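# Press the marked end of an ivory rocker switch down

## Task

Push the marked end of the ivory rocker switch down until it latches there, with the switch still resting flat; finish with neither gripper in contact with the switch, and keep every drink can, parts box and small stack bin upright.

## Robot and tools

Robot: two arms, left_arm and right_arm, each with six joints and a two-finger gripper. Joint order everywhere (rows, result lists) is waist, shoulder, elbow, wrist pitch, wrist yaw, wrist roll. Stated joint ranges in rad: waist -2.618 to 3.054, shoulder 0.000 to 3.142, elbow 0.000 to 3.142, wrist pitch -1.571 to 1.571, wrist yaw -1.571 to 1.571, wrist roll -2.094 to 2.094; a real end may sit up to 0.059 rad either way of these.

Frame: the scene frame has its origin at table-top height, halfway between the two nominal arm bases; +x points out over the table, +z up, and left_arm sits on the +y side (arm names do not match image sides). Real bases are offset from nominal; a BASES line, if present, gives the calibrated spot. Reported hand positions (metres) and quaternions (wxyz) can be a few cm off, more at long reach. The gripper's fingers point along its +z axis and spread along its y axis; end_effector_position is the point between the pads, about 1 cm behind the tips.

The row: every moving argument uses rows of 14 numbers, all in [-1, 1], one row covering both arms: left_arm's six joint values then its opening, then right_arm's six joint values then its opening. Joint values are offsets, not poses: they are scaled so 1.0 equals 1.202 rad (waist), 1.258 (shoulder), 1.3 (elbow), 2.073 (wrist pitch), 2.022 (wrist yaw and wrist roll), and are counted from the Joint targets shown in the latest result as they stood when the action or move began. The opening is absolute: +1 fully open, -1 closed. To keep an arm still send 0 for its joints and repeat its current opening (0 is itself an opening command).

execute_actions(actions, cameras): actions is a list of actions; each action is a list of up to 15 rows, one per 1/30 s control step, and the last row is held until 15 steps pass. Within an action every row offsets from the targets at that action's start, not from the previous row; a new action starts from the updated targets, so repeating an offset moves further. An action asking any joint more than 0.059 rad beyond its range is rejected for both arms; a malformed action or a failing first action rejects the whole call. An empty list just reports state. The result also lists joint positions at some steps.

move(target, speed, blend, opening_speed, blocking, cameras): target is one 14-number row or a list of up to 15 such rows; every row is an offset from the same current Joint targets. All joints travel together, so grippers trace curves, without avoiding obstacles or the other arm. speed is the top rad/s of the joint with farthest to go, 0.01 to 2, default 0.5 (single number or one per target). blend (rad, for lists) rounds corners; 0 stops at each. opening_speed (0.2 or more per second on the -1..+1 scale) makes fingers change gradually. blocking=false returns after about 0.5 s while the move continues. Faster moves and targets set deeper past a contact press harder. The result adds a move: line: done, off_target (resting with a joint more than 0.035 rad off), moving, held or fault, plus limits=held and the worst joint error per arm. done does not mean nothing was touched.

wait(seconds 0 to 10, cameras): lets time run with the last commands held; a running move keeps going. stop(cameras): brakes a running move, needing some room. zoom_image(camera, region): camera is cam_head_left or cam_head_right, region [x0, y0, x1, y1] in pixels, at most 504x504, from that camera's latest image. finished_scene(scene): ends the scene irreversibly; give this scene's number.

Cameras: cam_head_left and cam_head_right, each 896x504, head-mounted and looking down at the table; calibration may be off by a couple of degrees and millimetres.

Result lines: Joint positions and Joint velocities per arm (rad, rad/s) end with finger-pad gap (m; 0.094 fully open); "within noise" means the arm is still. Joint targets is what the next offsets count from. grip_measured is the opening on the command scale. "joint sent to its limit" means a joint was stopped at its real end. "joint command not followed" means the clearance check altered targets. Joint torques include the arm's own weight; joints 1 to 3 wrap sign beyond ±28 N m. Tool commands shows the current gripper commands.

Motion limits: each step a joint target can lead its measured angle by at most 0.202 (waist), 0.258 (shoulder), 0.3 (elbow), 0.573 (wrist pitch), 0.522 (yaw, roll) rad, and targets that would put the gripper over 200 mm from its measured spot are scaled back; big offsets take several actions and tiny ones may not start.

Cautions: press the switch gently and slowly, then lift clear so no gripper rests on it. Do not knock over the can, parts box or stack bin, and nothing may leave the table. Avoid slams, hard hits and arm-to-arm collisions. An arm blocked by an object keeps pushing; command its targets back past its positions to relieve it. Holding stretched poses or pushing into unreachable poses heats motors: MOTOR HOT at 75 °C, a fault that folds the arm at 90 °C, collapse at 100 °C.

Each tool is called after "Emit:" by a JSON object that holds its "fn" and its "kwargs".

## Session

Emit:
{"fn": "execute_actions", "kwargs": {"actions": []}}

Scene clock: 0.00 s.
left_arm: end_effector_position=(+0.4286, +0.2967, +0.1025) grip_measured=+1.000 end_effector_quat_wxyz=(+0.594, -0.058, +0.801, +0.043) | right_arm: end_effector_position=(+0.4064, -0.2592, +0.1034) grip_measured=+1.000 end_effector_quat_wxyz=(+0.590, +0.008, +0.807, -0.016)
Joint positions: left_arm=[0.015 1.55 0.343 0.908 -0.141 -0.044 0.094] | right_arm=[-0.012 1.559 0.377 0.875 -0.004 -0.019 0.094]
Joint velocities: within noise
Joint torques (N m): no reading
Heat: left arm: 25 °C; right arm: 29 °C.
Joint targets: left_arm=[0.015 1.542 0.351 0.915 -0.142 -0.045] | right_arm=[-0.012 1.553 0.382 0.874 -0.004 -0.019]
Tool commands: left_gripper/opening=+1.0 right_gripper/opening=+1.0

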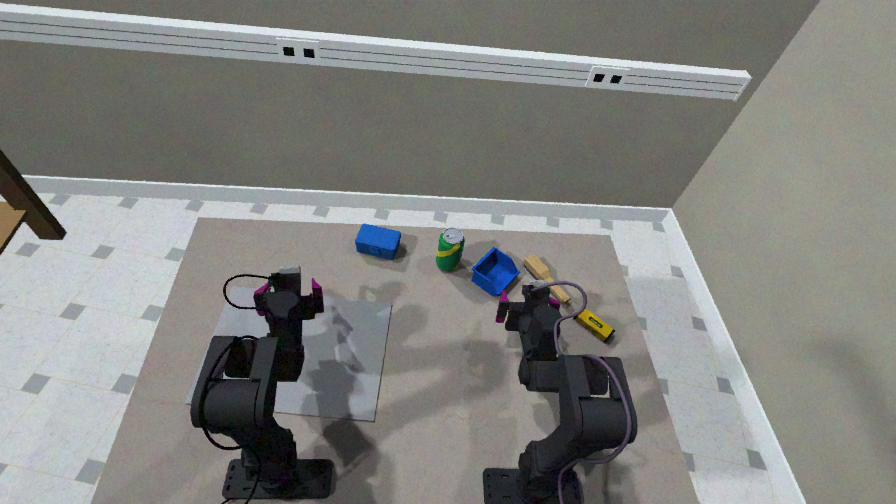

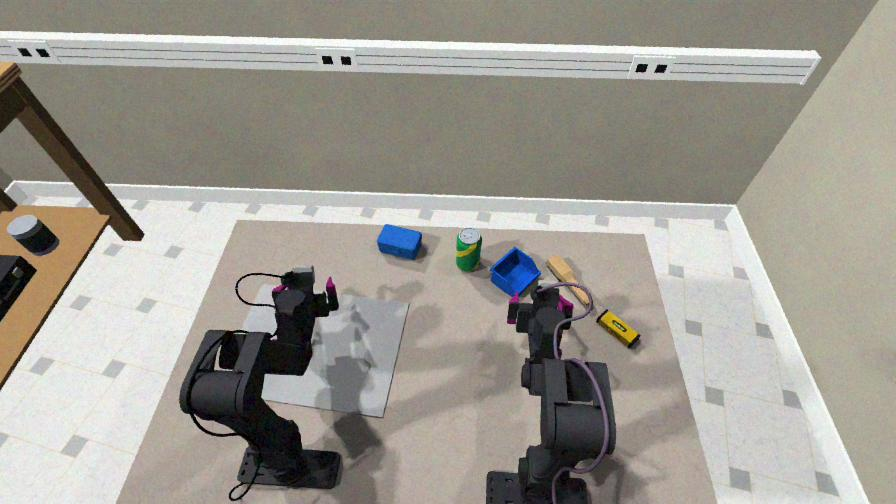

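Emit:
{"fn": "zoom_image", "kwargs": {"camera": "cam_head_left", "region": [340, 200, 640, 370]}}

Emit:
{"fn": "zoom_image", "kwargs": {"camera": "cam_head_right", "region": [340, 200, 680, 390]}}

Emit:
{"fn": "zoom_image", "kwargs": {"camera": "cam_head_left", "region": [180, 210, 420, 440]}}

Emit:
{"fn": "zoom_image", "kwargs": {"camera": "cam_head_right", "region": [180, 210, 420, 440]}}

Scaled by 1.680 from the camera's 896x504 image, which has a finer 1280x720 frame.

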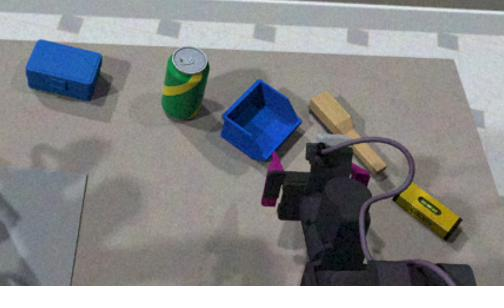

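Scaled by 1.482 from the camera's 896x504 image, which has a finer 1280x720 frame.

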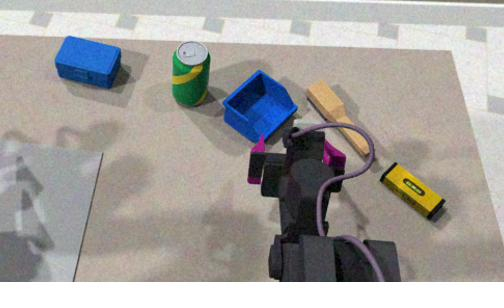

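Scaled by 2.100 from the camera's 896x504 image, which has a finer 1280x720 frame.

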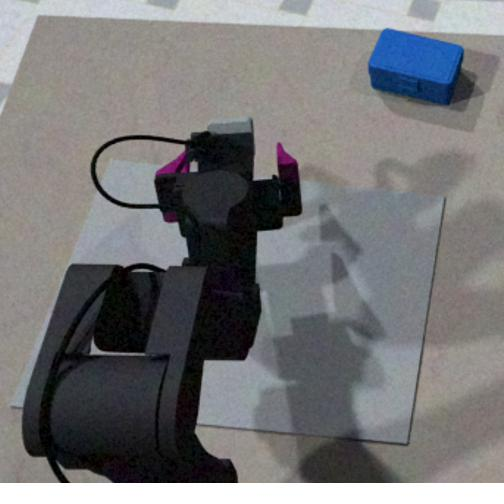

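Scaled by 2.100 from the camera's 896x504 image, which has a finer 1280x720 frame.

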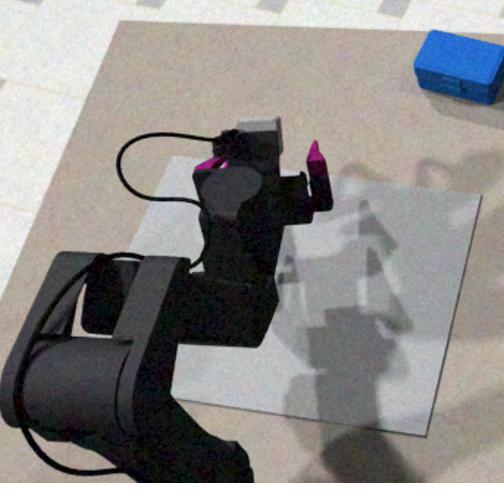

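Emit:
{"fn": "move", "kwargs": {"target": [[0, -0.6, 0, 0, 0, 0, 1, 0, -0.6, 0, 0, 0, 0, 1], [0.75, -0.6, 0, 0, 0, 0, 1, -0.75, -0.6, 0, 0, 0, 0, 1]], "speed": 0.8, "blend": 0.2}}

Scene clock: 20.43 s.
left_arm: end_effector_position=(+0.2053, +0.5257, +0.3615) grip_measured=+1.000 end_effector_quat_wxyz=(+0.755, -0.293, +0.445, +0.382) | right_arm: end_effector_position=(+0.1894, -0.4935, +0.3676) grip_measured=+1.000 end_effector_quat_wxyz=(+0.750, +0.236, +0.480, -0.388)
Joint positions: left_arm=[0.91 0.801 0.343 0.908 -0.143 -0.044 0.094] | right_arm=[-0.909 0.81 0.377 0.876 -0.003 -0.019 0.094]
Joint velocities: within noise
Joint torques (N m): left_arm=[0.42 -1.42 8.66 1.91 0.08 -0.05] | right_arm=[-0.46 -0.98 8.13 1.71 -0.02 -0.03]
Heat: left arm: 29 °C; right arm: 32 °C.
Joint targets: left_arm=[0.916 0.787 0.351 0.915 -0.142 -0.045] | right_arm=[-0.914 0.798 0.382 0.874 -0.004 -0.019]
move: done

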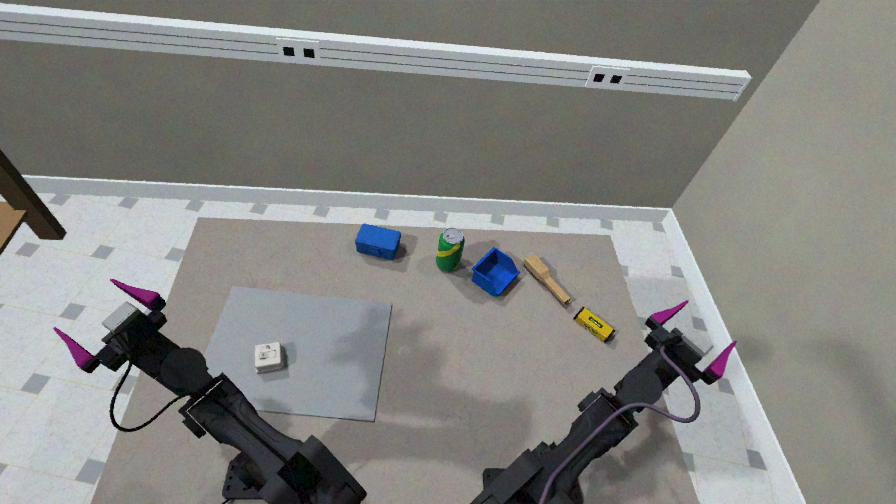

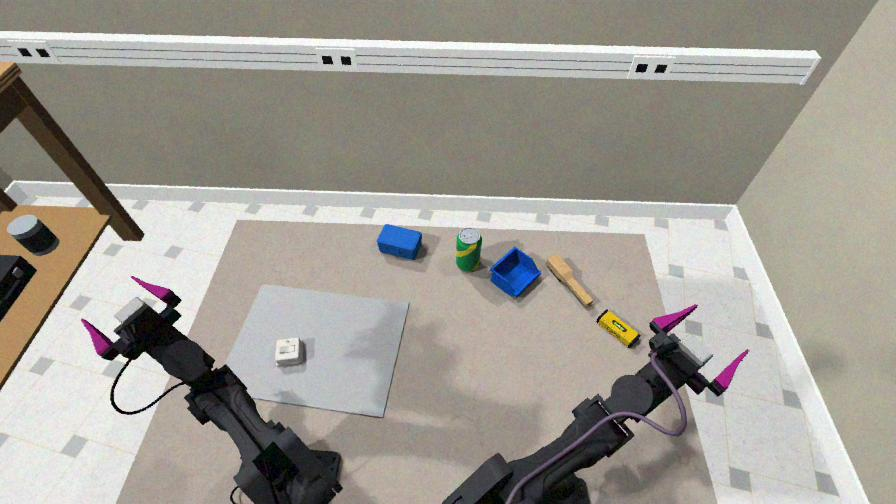

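Emit:
{"fn": "zoom_image", "kwargs": {"camera": "cam_head_left", "region": [240, 330, 300, 384]}}

Emit:
{"fn": "zoom_image", "kwargs": {"camera": "cam_head_right", "region": [260, 325, 320, 379]}}

Scaled by 8.400 from the camera's 896x504 image, which has a finer 1280x720 frame.

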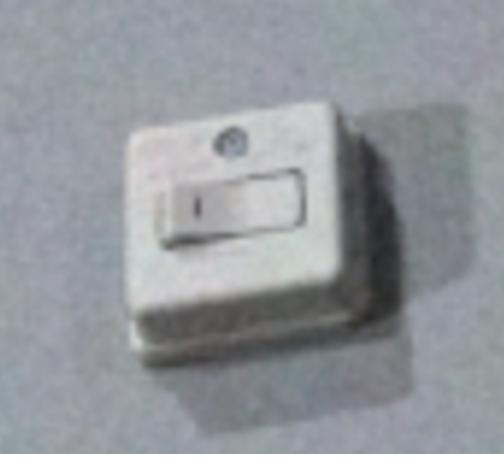

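Scaled by 8.400 from the camera's 896x504 image, which has a finer 1280x720 frame.

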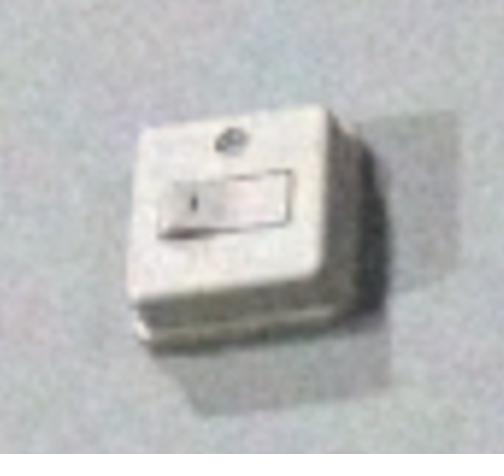

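Emit:
{"fn": "move", "kwargs": {"target": [-0.5266, 0.6786, 0.861, -1.0, 0.0702, 0.0223, -1, 0, 0, 0, 0, 0, 0, 1], "speed": 0.9, "opening_speed": 1.0}}

Emit:
{"fn": "zoom_image", "kwargs": {"camera": "cam_head_left", "region": [200, 250, 380, 410]}}

Emit:
{"fn": "zoom_image", "kwargs": {"camera": "cam_head_right", "region": [200, 250, 380, 410]}}

Scene clock: 57.57 s.
left_arm: end_effector_position=(+0.3662, +0.3660, +0.1554) grip_measured=-0.995 end_effector_quat_wxyz=(+0.117, -0.138, +0.983, +0.020) | right_arm: end_effector_position=(+0.1894, -0.4935, +0.3676) grip_measured=+1.000 end_effector_quat_wxyz=(+0.750, +0.236, +0.480, -0.388)
Joint positions: left_arm=[0.286 1.625 1.442 -1.15 -0.01 -0.01 0] | right_arm=[-0.909 0.81 0.377 0.876 -0.003 -0.019 0.094]
Joint velocities: within noise
Joint torques (N m): left_arm=[-0.32 -5.18 10.04 0.89 0.15 0.08] | right_arm=[-0.44 -0.98 8.13 1.7 -0.03 -0.02]
Heat: left arm: 30 °C; right arm: 33 °C.
Joint targets: left_arm=[0.283 1.641 1.471 -1.158 0.000 0.000] | right_arm=[-0.914 0.798 0.382 0.874 -0.004 -0.019]
move: done

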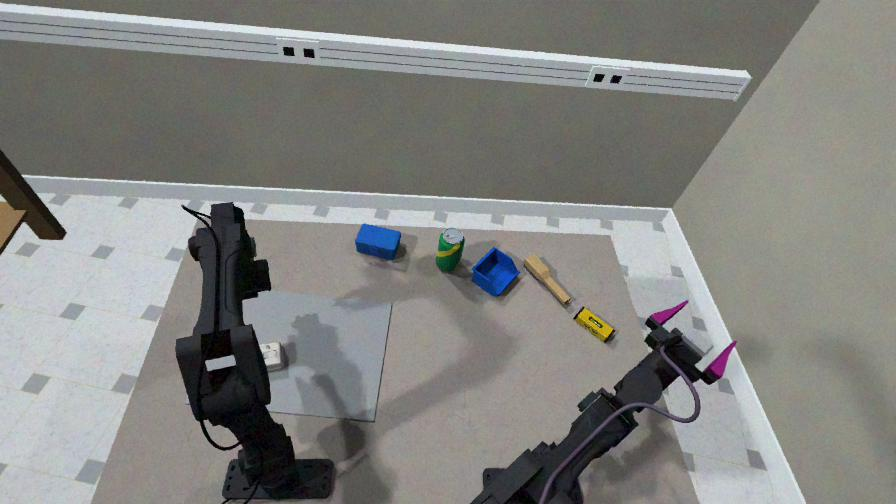

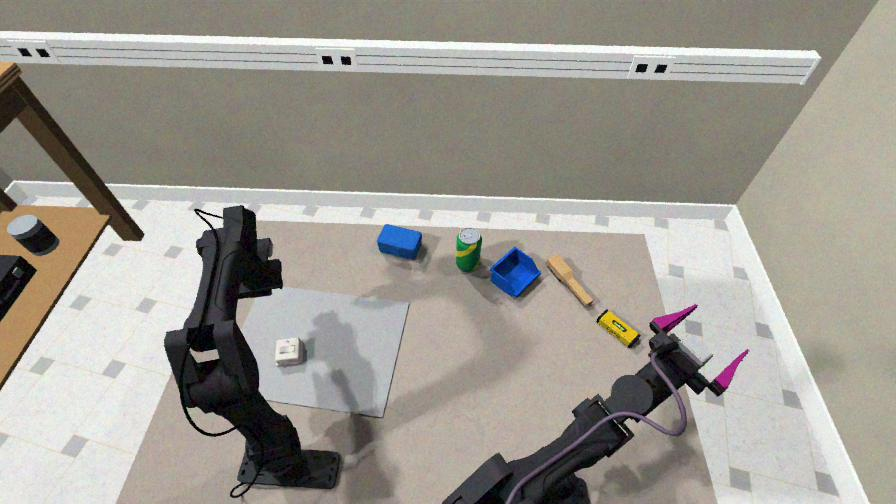

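Scaled by 2.800 from the camera's 896x504 image, which has a finer 1280x720 frame.

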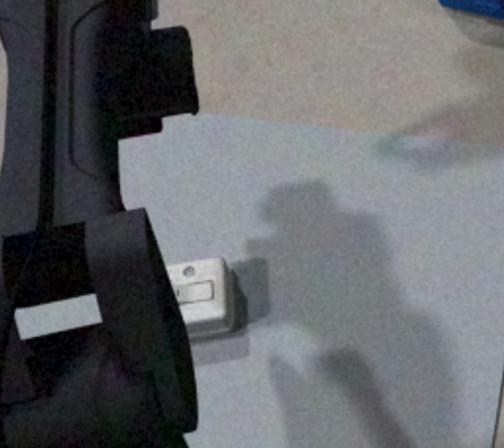

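Scaled by 2.800 from the camera's 896x504 image, which has a finer 1280x720 frame.

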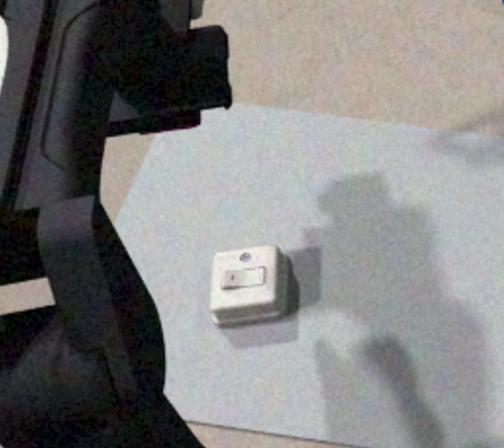

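Emit:
{"fn": "move", "kwargs": {"target": [0.007, -0.0437, -0.2554, 0.0169, 0, 0, -1, 0, 0, 0, 0, 0, 0, 1], "speed": 0.4}}

Emit:
{"fn": "zoom_image", "kwargs": {"camera": "cam_head_right", "region": [200, 270, 360, 410]}}

Emit:
{"fn": "zoom_image", "kwargs": {"camera": "cam_head_left", "region": [200, 270, 360, 410]}}

Scene clock: 73.33 s.
left_arm: end_effector_position=(+0.2912, +0.3454, +0.0737) grip_measured=-0.995 end_effector_quat_wxyz=(-0.025, -0.138, +0.990, +0.002) | right_arm: end_effector_position=(+0.1894, -0.4935, +0.3676) grip_measured=+1.000 end_effector_quat_wxyz=(+0.750, +0.236, +0.480, -0.388)
Joint positions: left_arm=[0.286 1.625 1.142 -1.137 -0.01 -0.009 0] | right_arm=[-0.909 0.81 0.377 0.876 -0.003 -0.019 0.094]
Joint velocities: within noise
Joint torques (N m): left_arm=[0.38 -9.24 6.24 0.6 0.11 0.06] | right_arm=[-0.46 -0.99 8.13 1.7 -0.02 -0.03]
Heat: left arm: 28 °C; right arm: 33 °C.
Joint targets: left_arm=[0.291 1.586 1.139 -1.123 0.000 0.000] | right_arm=[-0.914 0.798 0.382 0.874 -0.004 -0.019]
move: off_target (left_arm); left_arm: the shoulder is farthest, 0.038 rad from its target

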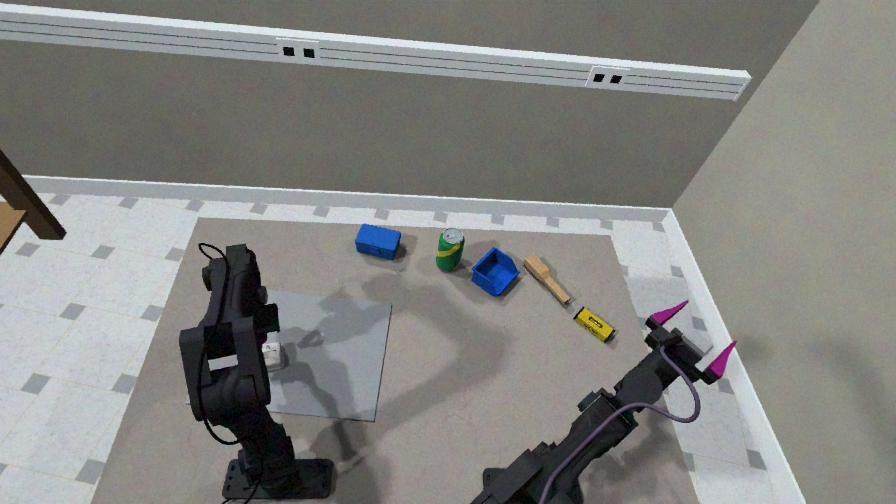

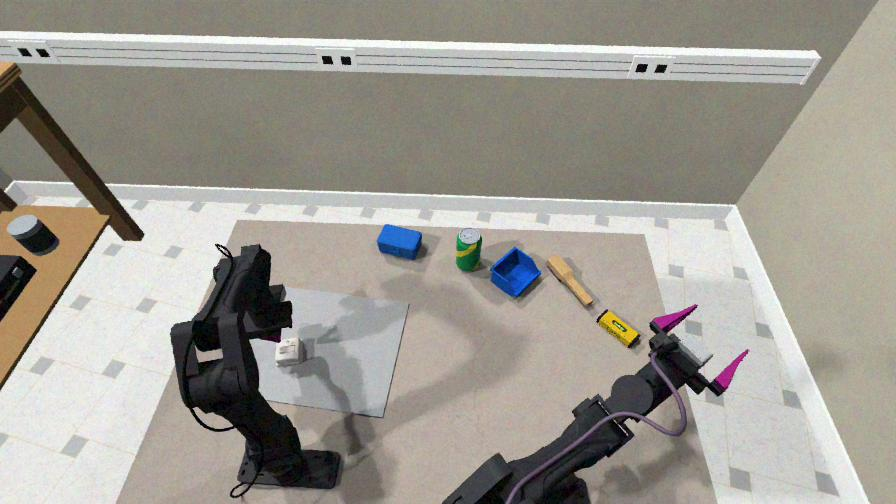

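Scaled by 3.150 from the camera's 896x504 image, which has a finer 1280x720 frame.

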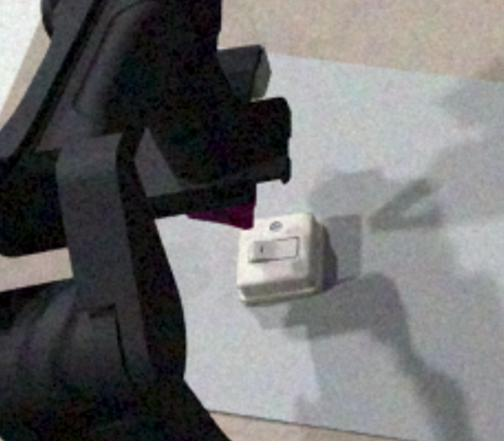

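Scaled by 3.150 from the camera's 896x504 image, which has a finer 1280x720 frame.

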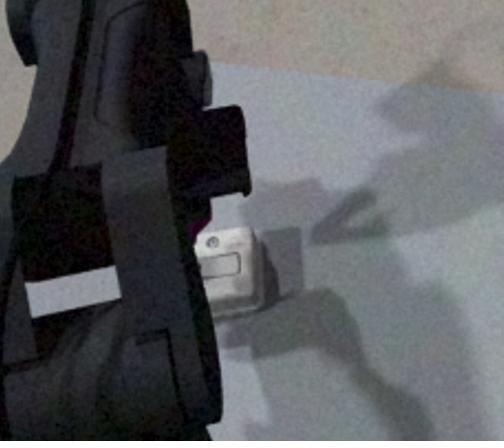

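Emit:
{"fn": "zoom_image", "kwargs": {"camera": "cam_head_right", "region": [250, 315, 320, 378]}}

Emit:
{"fn": "zoom_image", "kwargs": {"camera": "cam_head_left", "region": [240, 320, 310, 383]}}

Scaled by 7.200 from the camera's 896x504 image, which has a finer 1280x720 frame.

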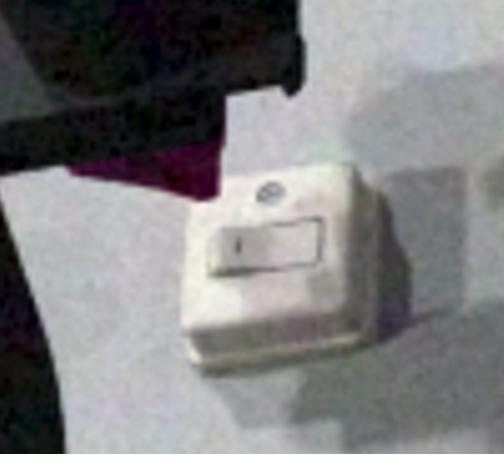

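Scaled by 7.200 from the camera's 896x504 image, which has a finer 1280x720 frame.

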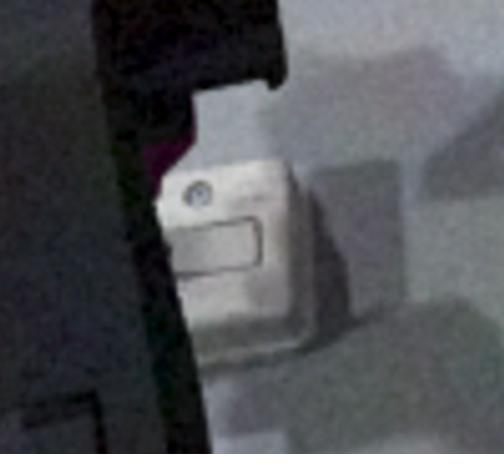

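Emit:
{"fn": "move", "kwargs": {"target": [0, 0.066, -0.0715, 0.0584, 0, 0, -1, 0, 0, 0, 0, 0, 0, 1], "speed": 0.1}}

Emit:
{"fn": "zoom_image", "kwargs": {"camera": "cam_head_right", "region": [250, 315, 320, 378]}}

Scene clock: 88.10 s.
left_arm: end_effector_position=(+0.2904, +0.3451, +0.0445) grip_measured=-0.995 end_effector_quat_wxyz=(-0.024, -0.138, +0.990, +0.002) | right_arm: end_effector_position=(+0.1894, -0.4935, +0.3676) grip_measured=+1.000 end_effector_quat_wxyz=(+0.750, +0.236, +0.480, -0.388)
Joint positions: left_arm=[0.286 1.653 1.052 -1.016 -0.01 -0.009 0] | right_arm=[-0.909 0.81 0.377 0.876 -0.003 -0.019 0.094]
Joint velocities: within noise
Joint torques (N m): left_arm=[0.4 -4.79 5.81 0.6 0.15 0.08] | right_arm=[-0.46 -0.99 8.13 1.7 -0.03 -0.02]
Heat: left arm: 27 °C; right arm: 34 °C.
Joint targets: left_arm=[0.291 1.669 1.046 -1.001 0.000 0.000] | right_arm=[-0.914 0.798 0.382 0.874 -0.004 -0.019]
move: done

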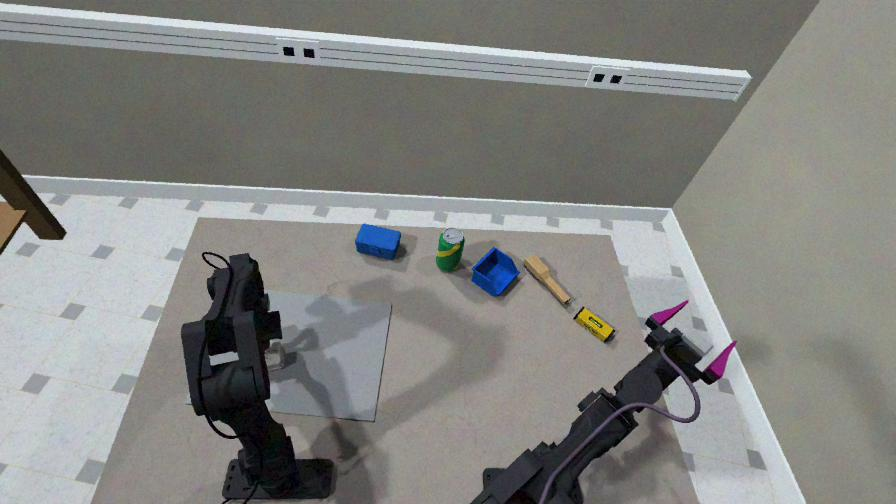

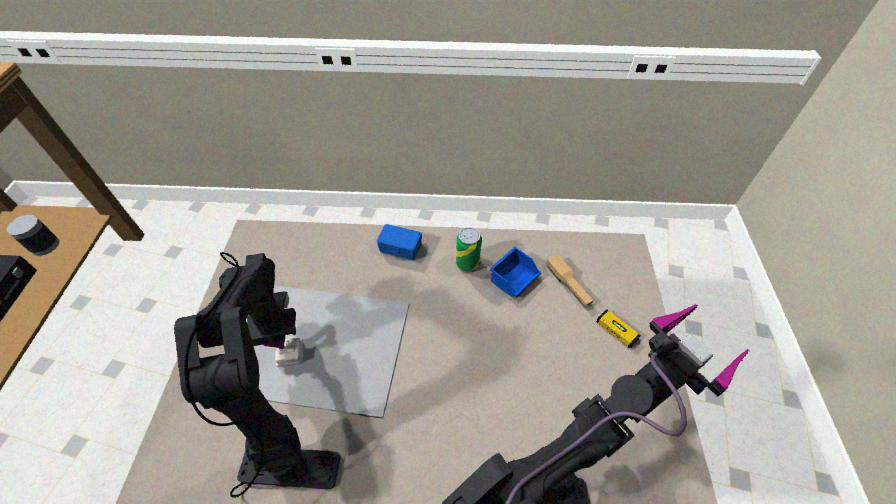

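Scaled by 7.200 from the camera's 896x504 image, which has a finer 1280x720 frame.

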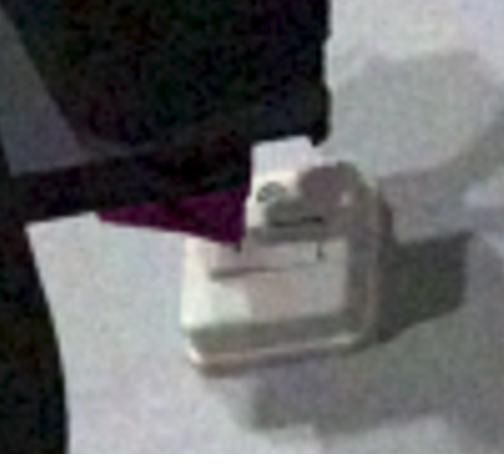

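Emit:
{"fn": "move", "kwargs": {"target": [0, 0.01105, -0.0209, 0.0198, 0, 0, -1, 0, 0, 0, 0, 0, 0, 1], "speed": 0.06, "cameras": ["cam_head_right"]}}

Emit:
{"fn": "zoom_image", "kwargs": {"camera": "cam_head_right", "region": [250, 315, 320, 378]}}

Scene clock: 93.00 s.
left_arm: end_effector_position=(+0.2907, +0.3452, +0.0370) grip_measured=-0.995 end_effector_quat_wxyz=(-0.022, -0.138, +0.990, +0.002) | right_arm: end_effector_position=(+0.1894, -0.4935, +0.3676) grip_measured=+1.000 end_effector_quat_wxyz=(+0.750, +0.236, +0.480, -0.388)
Joint positions: left_arm=[0.286 1.662 1.03 -0.982 -0.01 -0.009 0] | right_arm=[-0.909 0.81 0.377 0.876 -0.003 -0.019 0.094]
Joint velocities: within noise
Joint torques (N m): left_arm=[0.38 -4.4 5.29 0.65 0.11 0.06] | right_arm=[-0.44 -0.99 8.13 1.7 -0.02 -0.03]
Heat: left arm: 27 °C; right arm: 34 °C.
Joint targets: left_arm=[0.291 1.683 1.019 -0.961 0.000 0.000] | right_arm=[-0.914 0.798 0.382 0.874 -0.004 -0.019]
move: done
Images, in order (width x height): cam_head_right 896x504.

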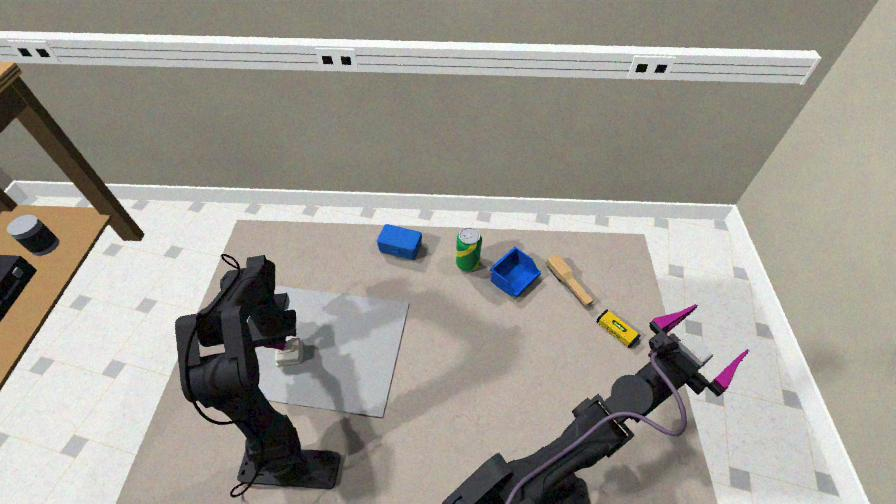

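Scaled by 7.200 from the camera's 896x504 image, which has a finer 1280x720 frame.

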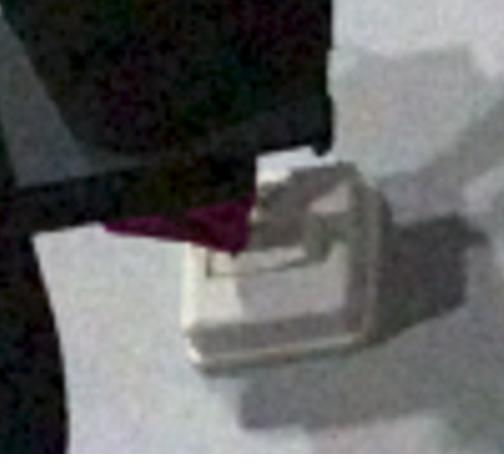

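Emit:
{"fn": "move", "kwargs": {"target": [0, 0.01105, -0.0209, 0.0198, 0, 0, -1, 0, 0, 0, 0, 0, 0, 1], "speed": 0.06, "cameras": ["cam_head_right"]}}

Emit:
{"fn": "zoom_image", "kwargs": {"camera": "cam_head_right", "region": [250, 315, 320, 378]}}

Scene clock: 95.63 s.
left_arm: end_effector_position=(+0.2904, +0.3451, +0.0361) grip_measured=-0.995 end_effector_quat_wxyz=(-0.022, -0.138, +0.990, +0.002) | right_arm: end_effector_position=(+0.1894, -0.4935, +0.3676) grip_measured=+1.000 end_effector_quat_wxyz=(+0.750, +0.236, +0.480, -0.388)
Joint positions: left_arm=[0.286 1.662 1.026 -0.978 -0.01 -0.009 0] | right_arm=[-0.909 0.81 0.377 0.876 -0.003 -0.019 0.094]
Joint velocities: within noise
Joint torques (N m): left_arm=[0.35 -3.23 3.18 1.08 0.15 0.09] | right_arm=[-0.44 -0.99 8.13 1.7 -0.02 -0.02]
Heat: left arm: 27 °C; right arm: 34 °C.
Joint targets: left_arm=[0.291 1.697 0.992 -0.920 0.000 0.000] | right_arm=[-0.914 0.798 0.382 0.874 -0.004 -0.019]
move: off_target (left_arm); left_arm: the wrist pitch is farthest, 0.058 rad from its target
Images, in order (width x height): cam_head_right 896x504.

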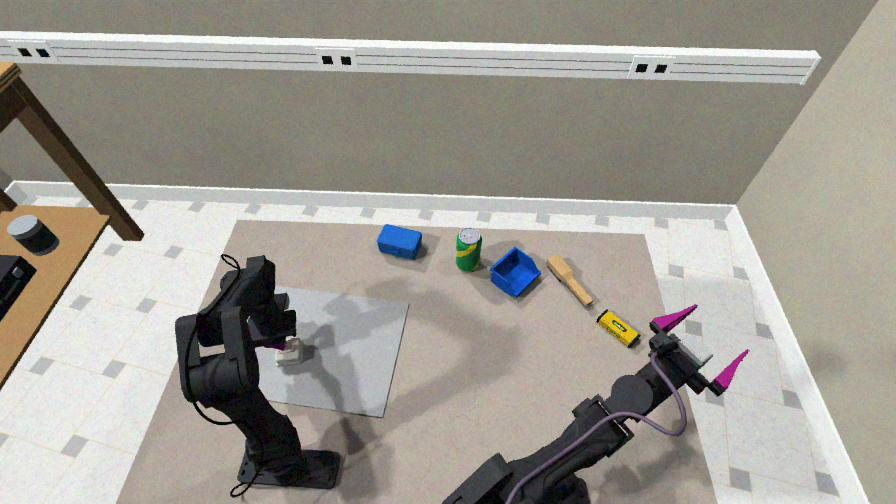

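Scaled by 7.200 from the camera's 896x504 image, which has a finer 1280x720 frame.

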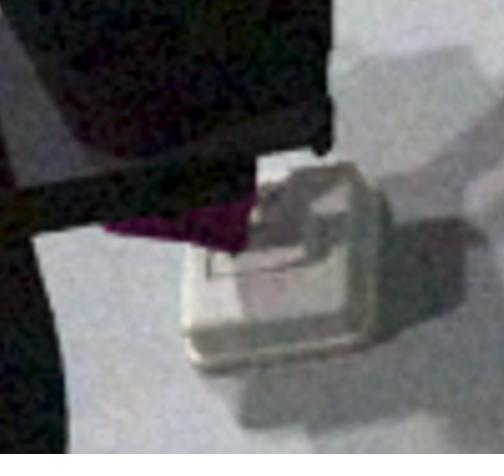

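Emit:
{"fn": "move", "kwargs": {"target": [0, 0.01105, -0.0209, 0.0198, 0, 0, -1, 0, 0, 0, 0, 0, 0, 1], "speed": 0.06, "cameras": ["cam_head_right"]}}

Emit:
{"fn": "zoom_image", "kwargs": {"camera": "cam_head_right", "region": [250, 315, 320, 378]}}

Scene clock: 98.47 s.
left_arm: end_effector_position=(+0.2899, +0.3449, +0.0350) grip_measured=-0.995 end_effector_quat_wxyz=(-0.022, -0.138, +0.990, +0.002) | right_arm: end_effector_position=(+0.1894, -0.4935, +0.3676) grip_measured=+1.000 end_effector_quat_wxyz=(+0.750, +0.236, +0.480, -0.388)
Joint positions: left_arm=[0.286 1.662 1.021 -0.974 -0.01 -0.009 0] | right_arm=[-0.909 0.81 0.377 0.876 -0.003 -0.019 0.094]
Joint velocities: within noise
Joint torques (N m): left_arm=[0.38 -2.21 1.06 1.43 0.13 0.08] | right_arm=[-0.46 -0.98 8.12 1.7 -0.02 -0.02]
Heat: left arm: 27 °C; right arm: 34 °C.
Joint targets: left_arm=[0.291 1.710 0.964 -0.878 0.000 0.000] | right_arm=[-0.914 0.798 0.382 0.874 -0.004 -0.019]
move: off_target (left_arm); left_arm: the wrist pitch is farthest, 0.095 rad from its target
Images, in order (width x height): cam_head_right 896x504.

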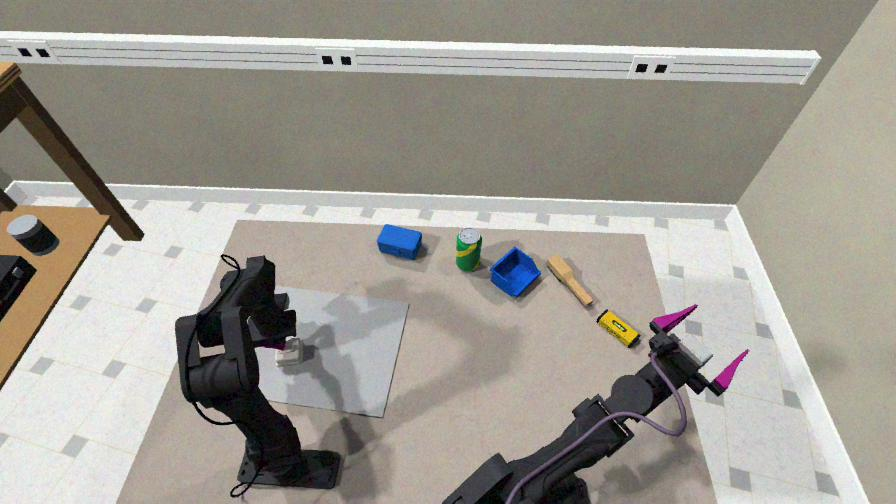

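Scaled by 7.200 from the camera's 896x504 image, which has a finer 1280x720 frame.

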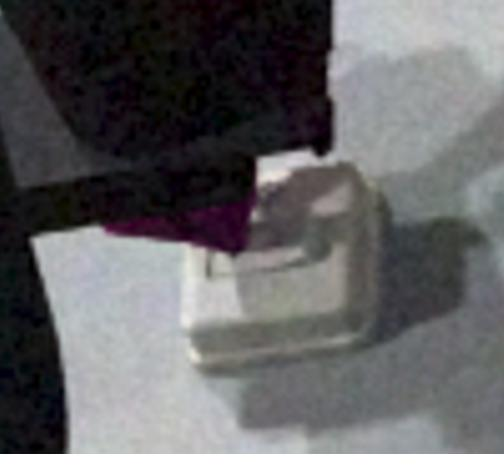

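Emit:
{"fn": "move", "kwargs": {"target": [0, -0.0986, 0.1346, -0.1182, 0, 0, -1, 0, 0, 0, 0, 0, 0, 1], "speed": 0.3, "cameras": ["cam_head_right"]}}

Emit:
{"fn": "zoom_image", "kwargs": {"camera": "cam_head_right", "region": [250, 315, 320, 378]}}

Scene clock: 102.67 s.
left_arm: end_effector_position=(+0.2900, +0.3450, +0.0700) grip_measured=-0.995 end_effector_quat_wxyz=(-0.021, -0.138, +0.990, +0.002) | right_arm: end_effector_position=(+0.1894, -0.4935, +0.3676) grip_measured=+1.000 end_effector_quat_wxyz=(+0.750, +0.236, +0.480, -0.388)
Joint positions: left_arm=[0.286 1.615 1.118 -1.114 -0.01 -0.009 0] | right_arm=[-0.909 0.81 0.377 0.876 -0.003 -0.019 0.094]
Joint velocities: within noise
Joint torques (N m): left_arm=[0.38 -8.31 8.62 0.39 0.14 0.07] | right_arm=[-0.46 -0.96 8.13 1.7 -0.02 -0.03]
Heat: left arm: 27 °C; right arm: 34 °C.
Joint targets: left_arm=[0.291 1.586 1.139 -1.123 0.000 0.000] | right_arm=[-0.914 0.798 0.382 0.874 -0.004 -0.019]
move: done
Images, in order (width x height): cam_head_right 896x504.

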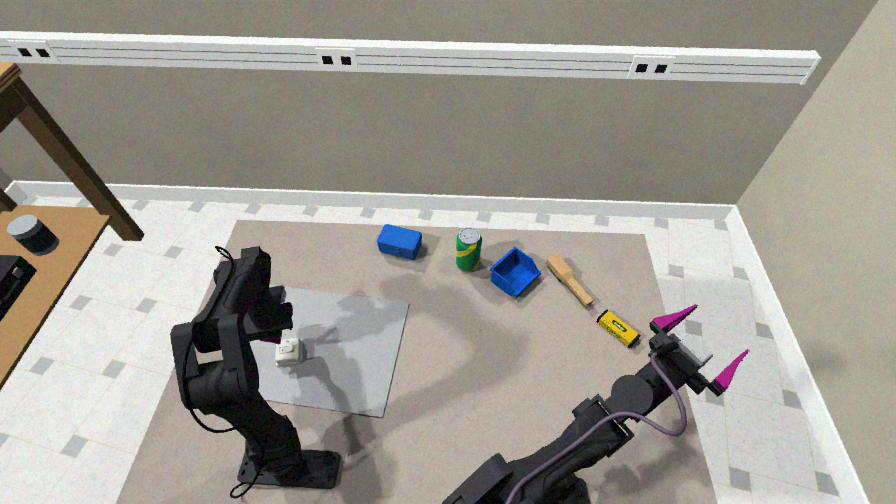

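Scaled by 7.200 from the camera's 896x504 image, which has a finer 1280x720 frame.

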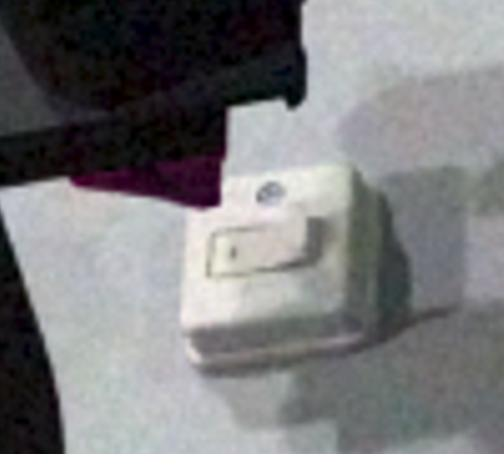

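Emit:
{"fn": "move", "kwargs": {"target": [-0.0811, 0.4744, 0.6301, -0.1076, 0, 0, -1, 0, 0, 0, 0, 0, 0, 1], "speed": 0.6}}

Emit:
{"fn": "zoom_image", "kwargs": {"camera": "cam_head_right", "region": [220, 240, 340, 348]}}

Emit:
{"fn": "zoom_image", "kwargs": {"camera": "cam_head_left", "region": [200, 240, 320, 348]}}

Scene clock: 122.20 s.
left_arm: end_effector_position=(+0.4474, +0.3500, +0.0932) grip_measured=-0.995 end_effector_quat_wxyz=(+0.003, -0.095, +0.995, +0.005) | right_arm: end_effector_position=(+0.1894, -0.4935, +0.3676) grip_measured=+1.000 end_effector_quat_wxyz=(+0.750, +0.236, +0.480, -0.388)
Joint positions: left_arm=[0.198 2.159 1.932 -1.338 -0.01 -0.009 0] | right_arm=[-0.909 0.81 0.377 0.876 -0.003 -0.019 0.094]
Joint velocities: within noise
Joint torques (N m): left_arm=[-0.39 -8.92 9.44 0.45 0.12 0.1] | right_arm=[-0.46 -0.98 8.12 1.7 -0.02 -0.03]
Heat: left arm: 29 °C; right arm: 34 °C.
Joint targets: left_arm=[0.194 2.183 1.959 -1.347 0.000 0.000] | right_arm=[-0.914 0.798 0.382 0.874 -0.004 -0.019]
move: done

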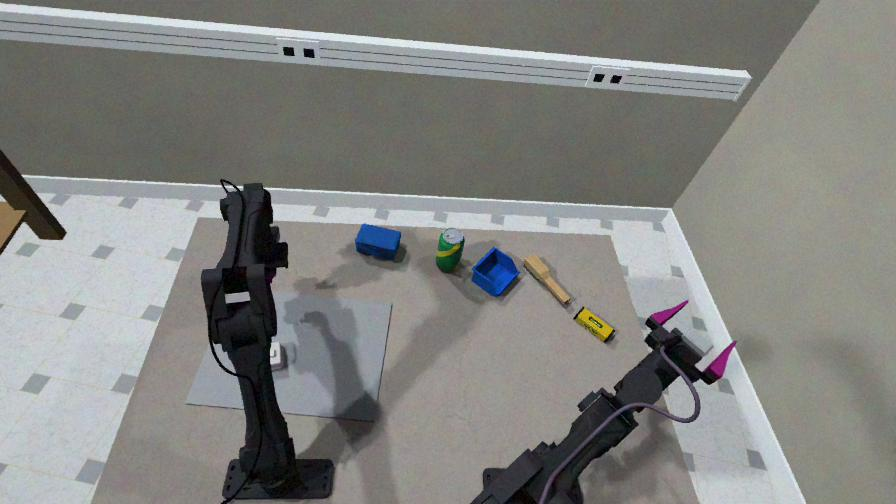

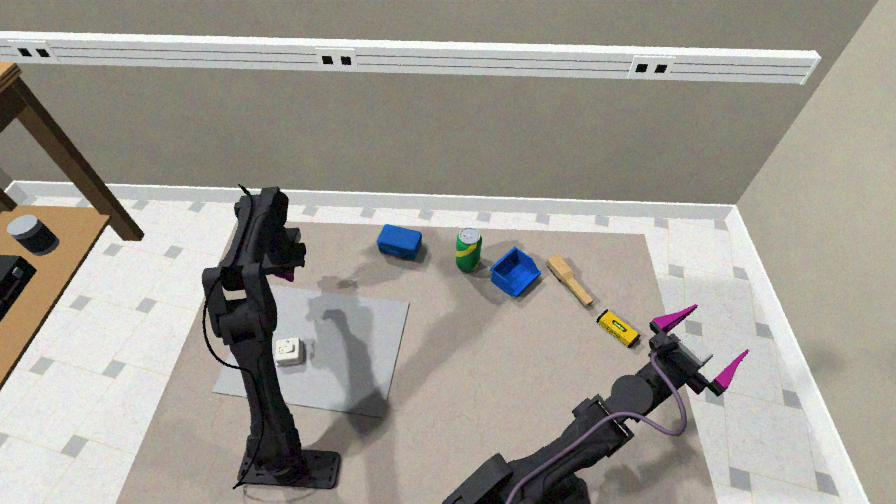

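Scaled by 4.200 from the camera's 896x504 image, which has a finer 1280x720 frame.

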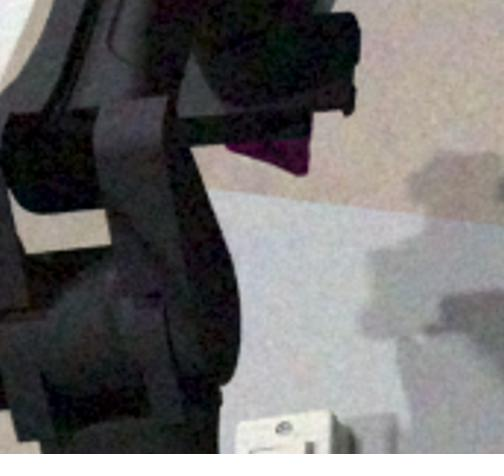

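Scaled by 4.200 from the camera's 896x504 image, which has a finer 1280x720 frame.

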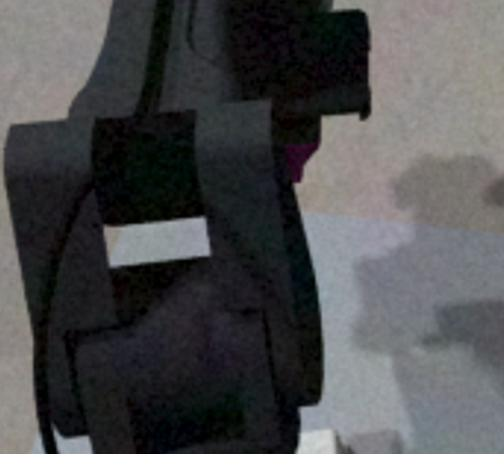

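Emit:
{"fn": "move", "kwargs": {"target": [-0.5038, -0.0102, -0.0162, 0.0041, 0, 0, -1, 0, 0, 0, 0, 0, 0, 1], "speed": 0.6}}

Emit:
{"fn": "zoom_image", "kwargs": {"camera": "cam_head_right", "region": [360, 240, 480, 348]}}

Emit:
{"fn": "zoom_image", "kwargs": {"camera": "cam_head_left", "region": [340, 240, 460, 348]}}

Scene clock: 128.63 s.
left_arm: end_effector_position=(+0.4160, +0.0962, +0.0932) grip_measured=-0.995 end_effector_quat_wxyz=(+0.003, +0.211, +0.977, +0.000) | right_arm: end_effector_position=(+0.1894, -0.4935, +0.3676) grip_measured=+1.000 end_effector_quat_wxyz=(+0.750, +0.236, +0.480, -0.388)
Joint positions: left_arm=[-0.417 2.159 1.932 -1.338 -0.001 -0.009 0] | right_arm=[-0.909 0.81 0.377 0.876 -0.003 -0.019 0.094]
Joint velocities: within noise
Joint torques (N m): left_arm=[0.35 -9.77 7.35 0.53 0.01 0.06] | right_arm=[-0.47 -0.99 8.13 1.7 -0.02 -0.02]
Heat: left arm: 29 °C; right arm: 34 °C.
Joint targets: left_arm=[-0.412 2.170 1.938 -1.338 0.000 0.000] | right_arm=[-0.914 0.798 0.382 0.874 -0.004 -0.019]
move: done

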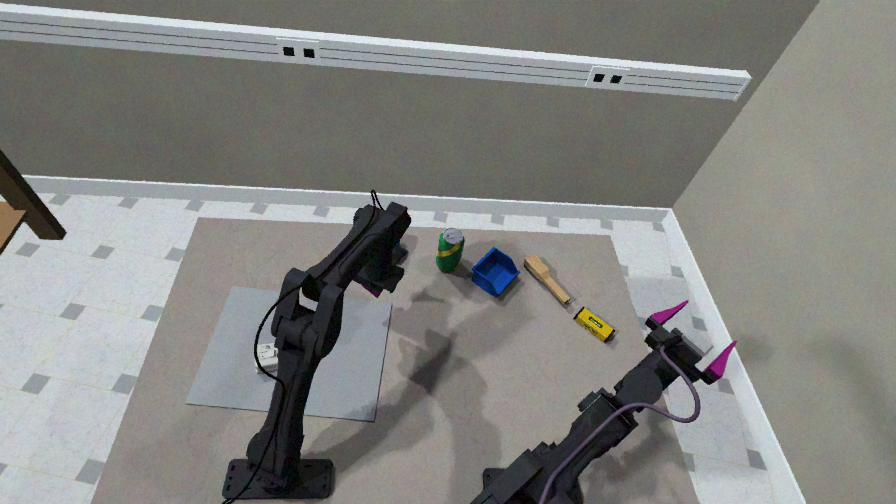

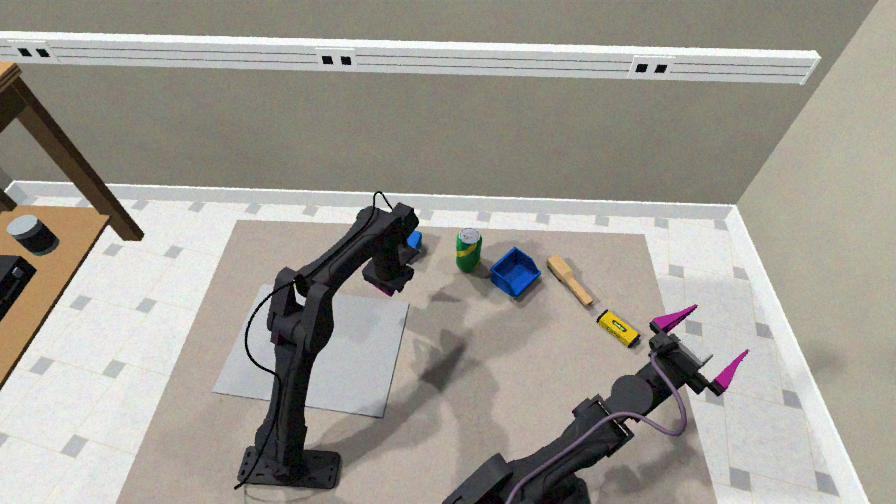

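Scaled by 4.200 from the camera's 896x504 image, which has a finer 1280x720 frame.

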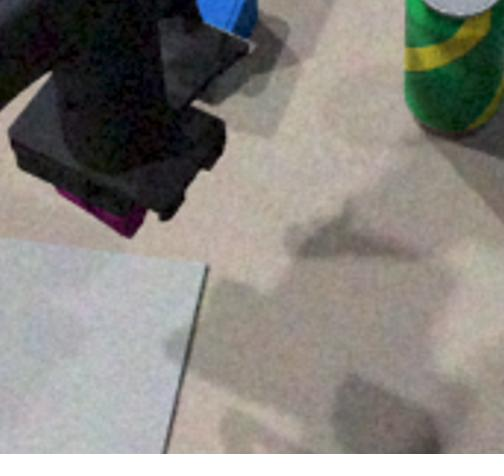

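Scaled by 4.200 from the camera's 896x504 image, which has a finer 1280x720 frame.

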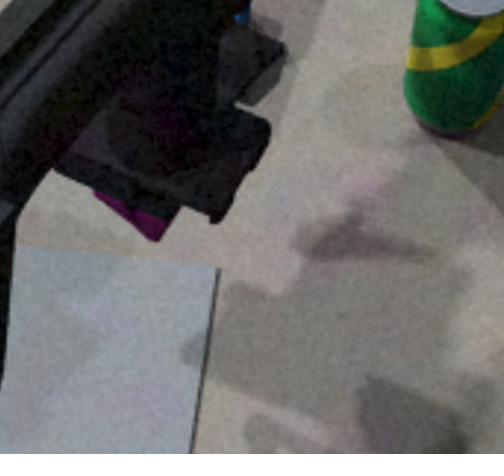

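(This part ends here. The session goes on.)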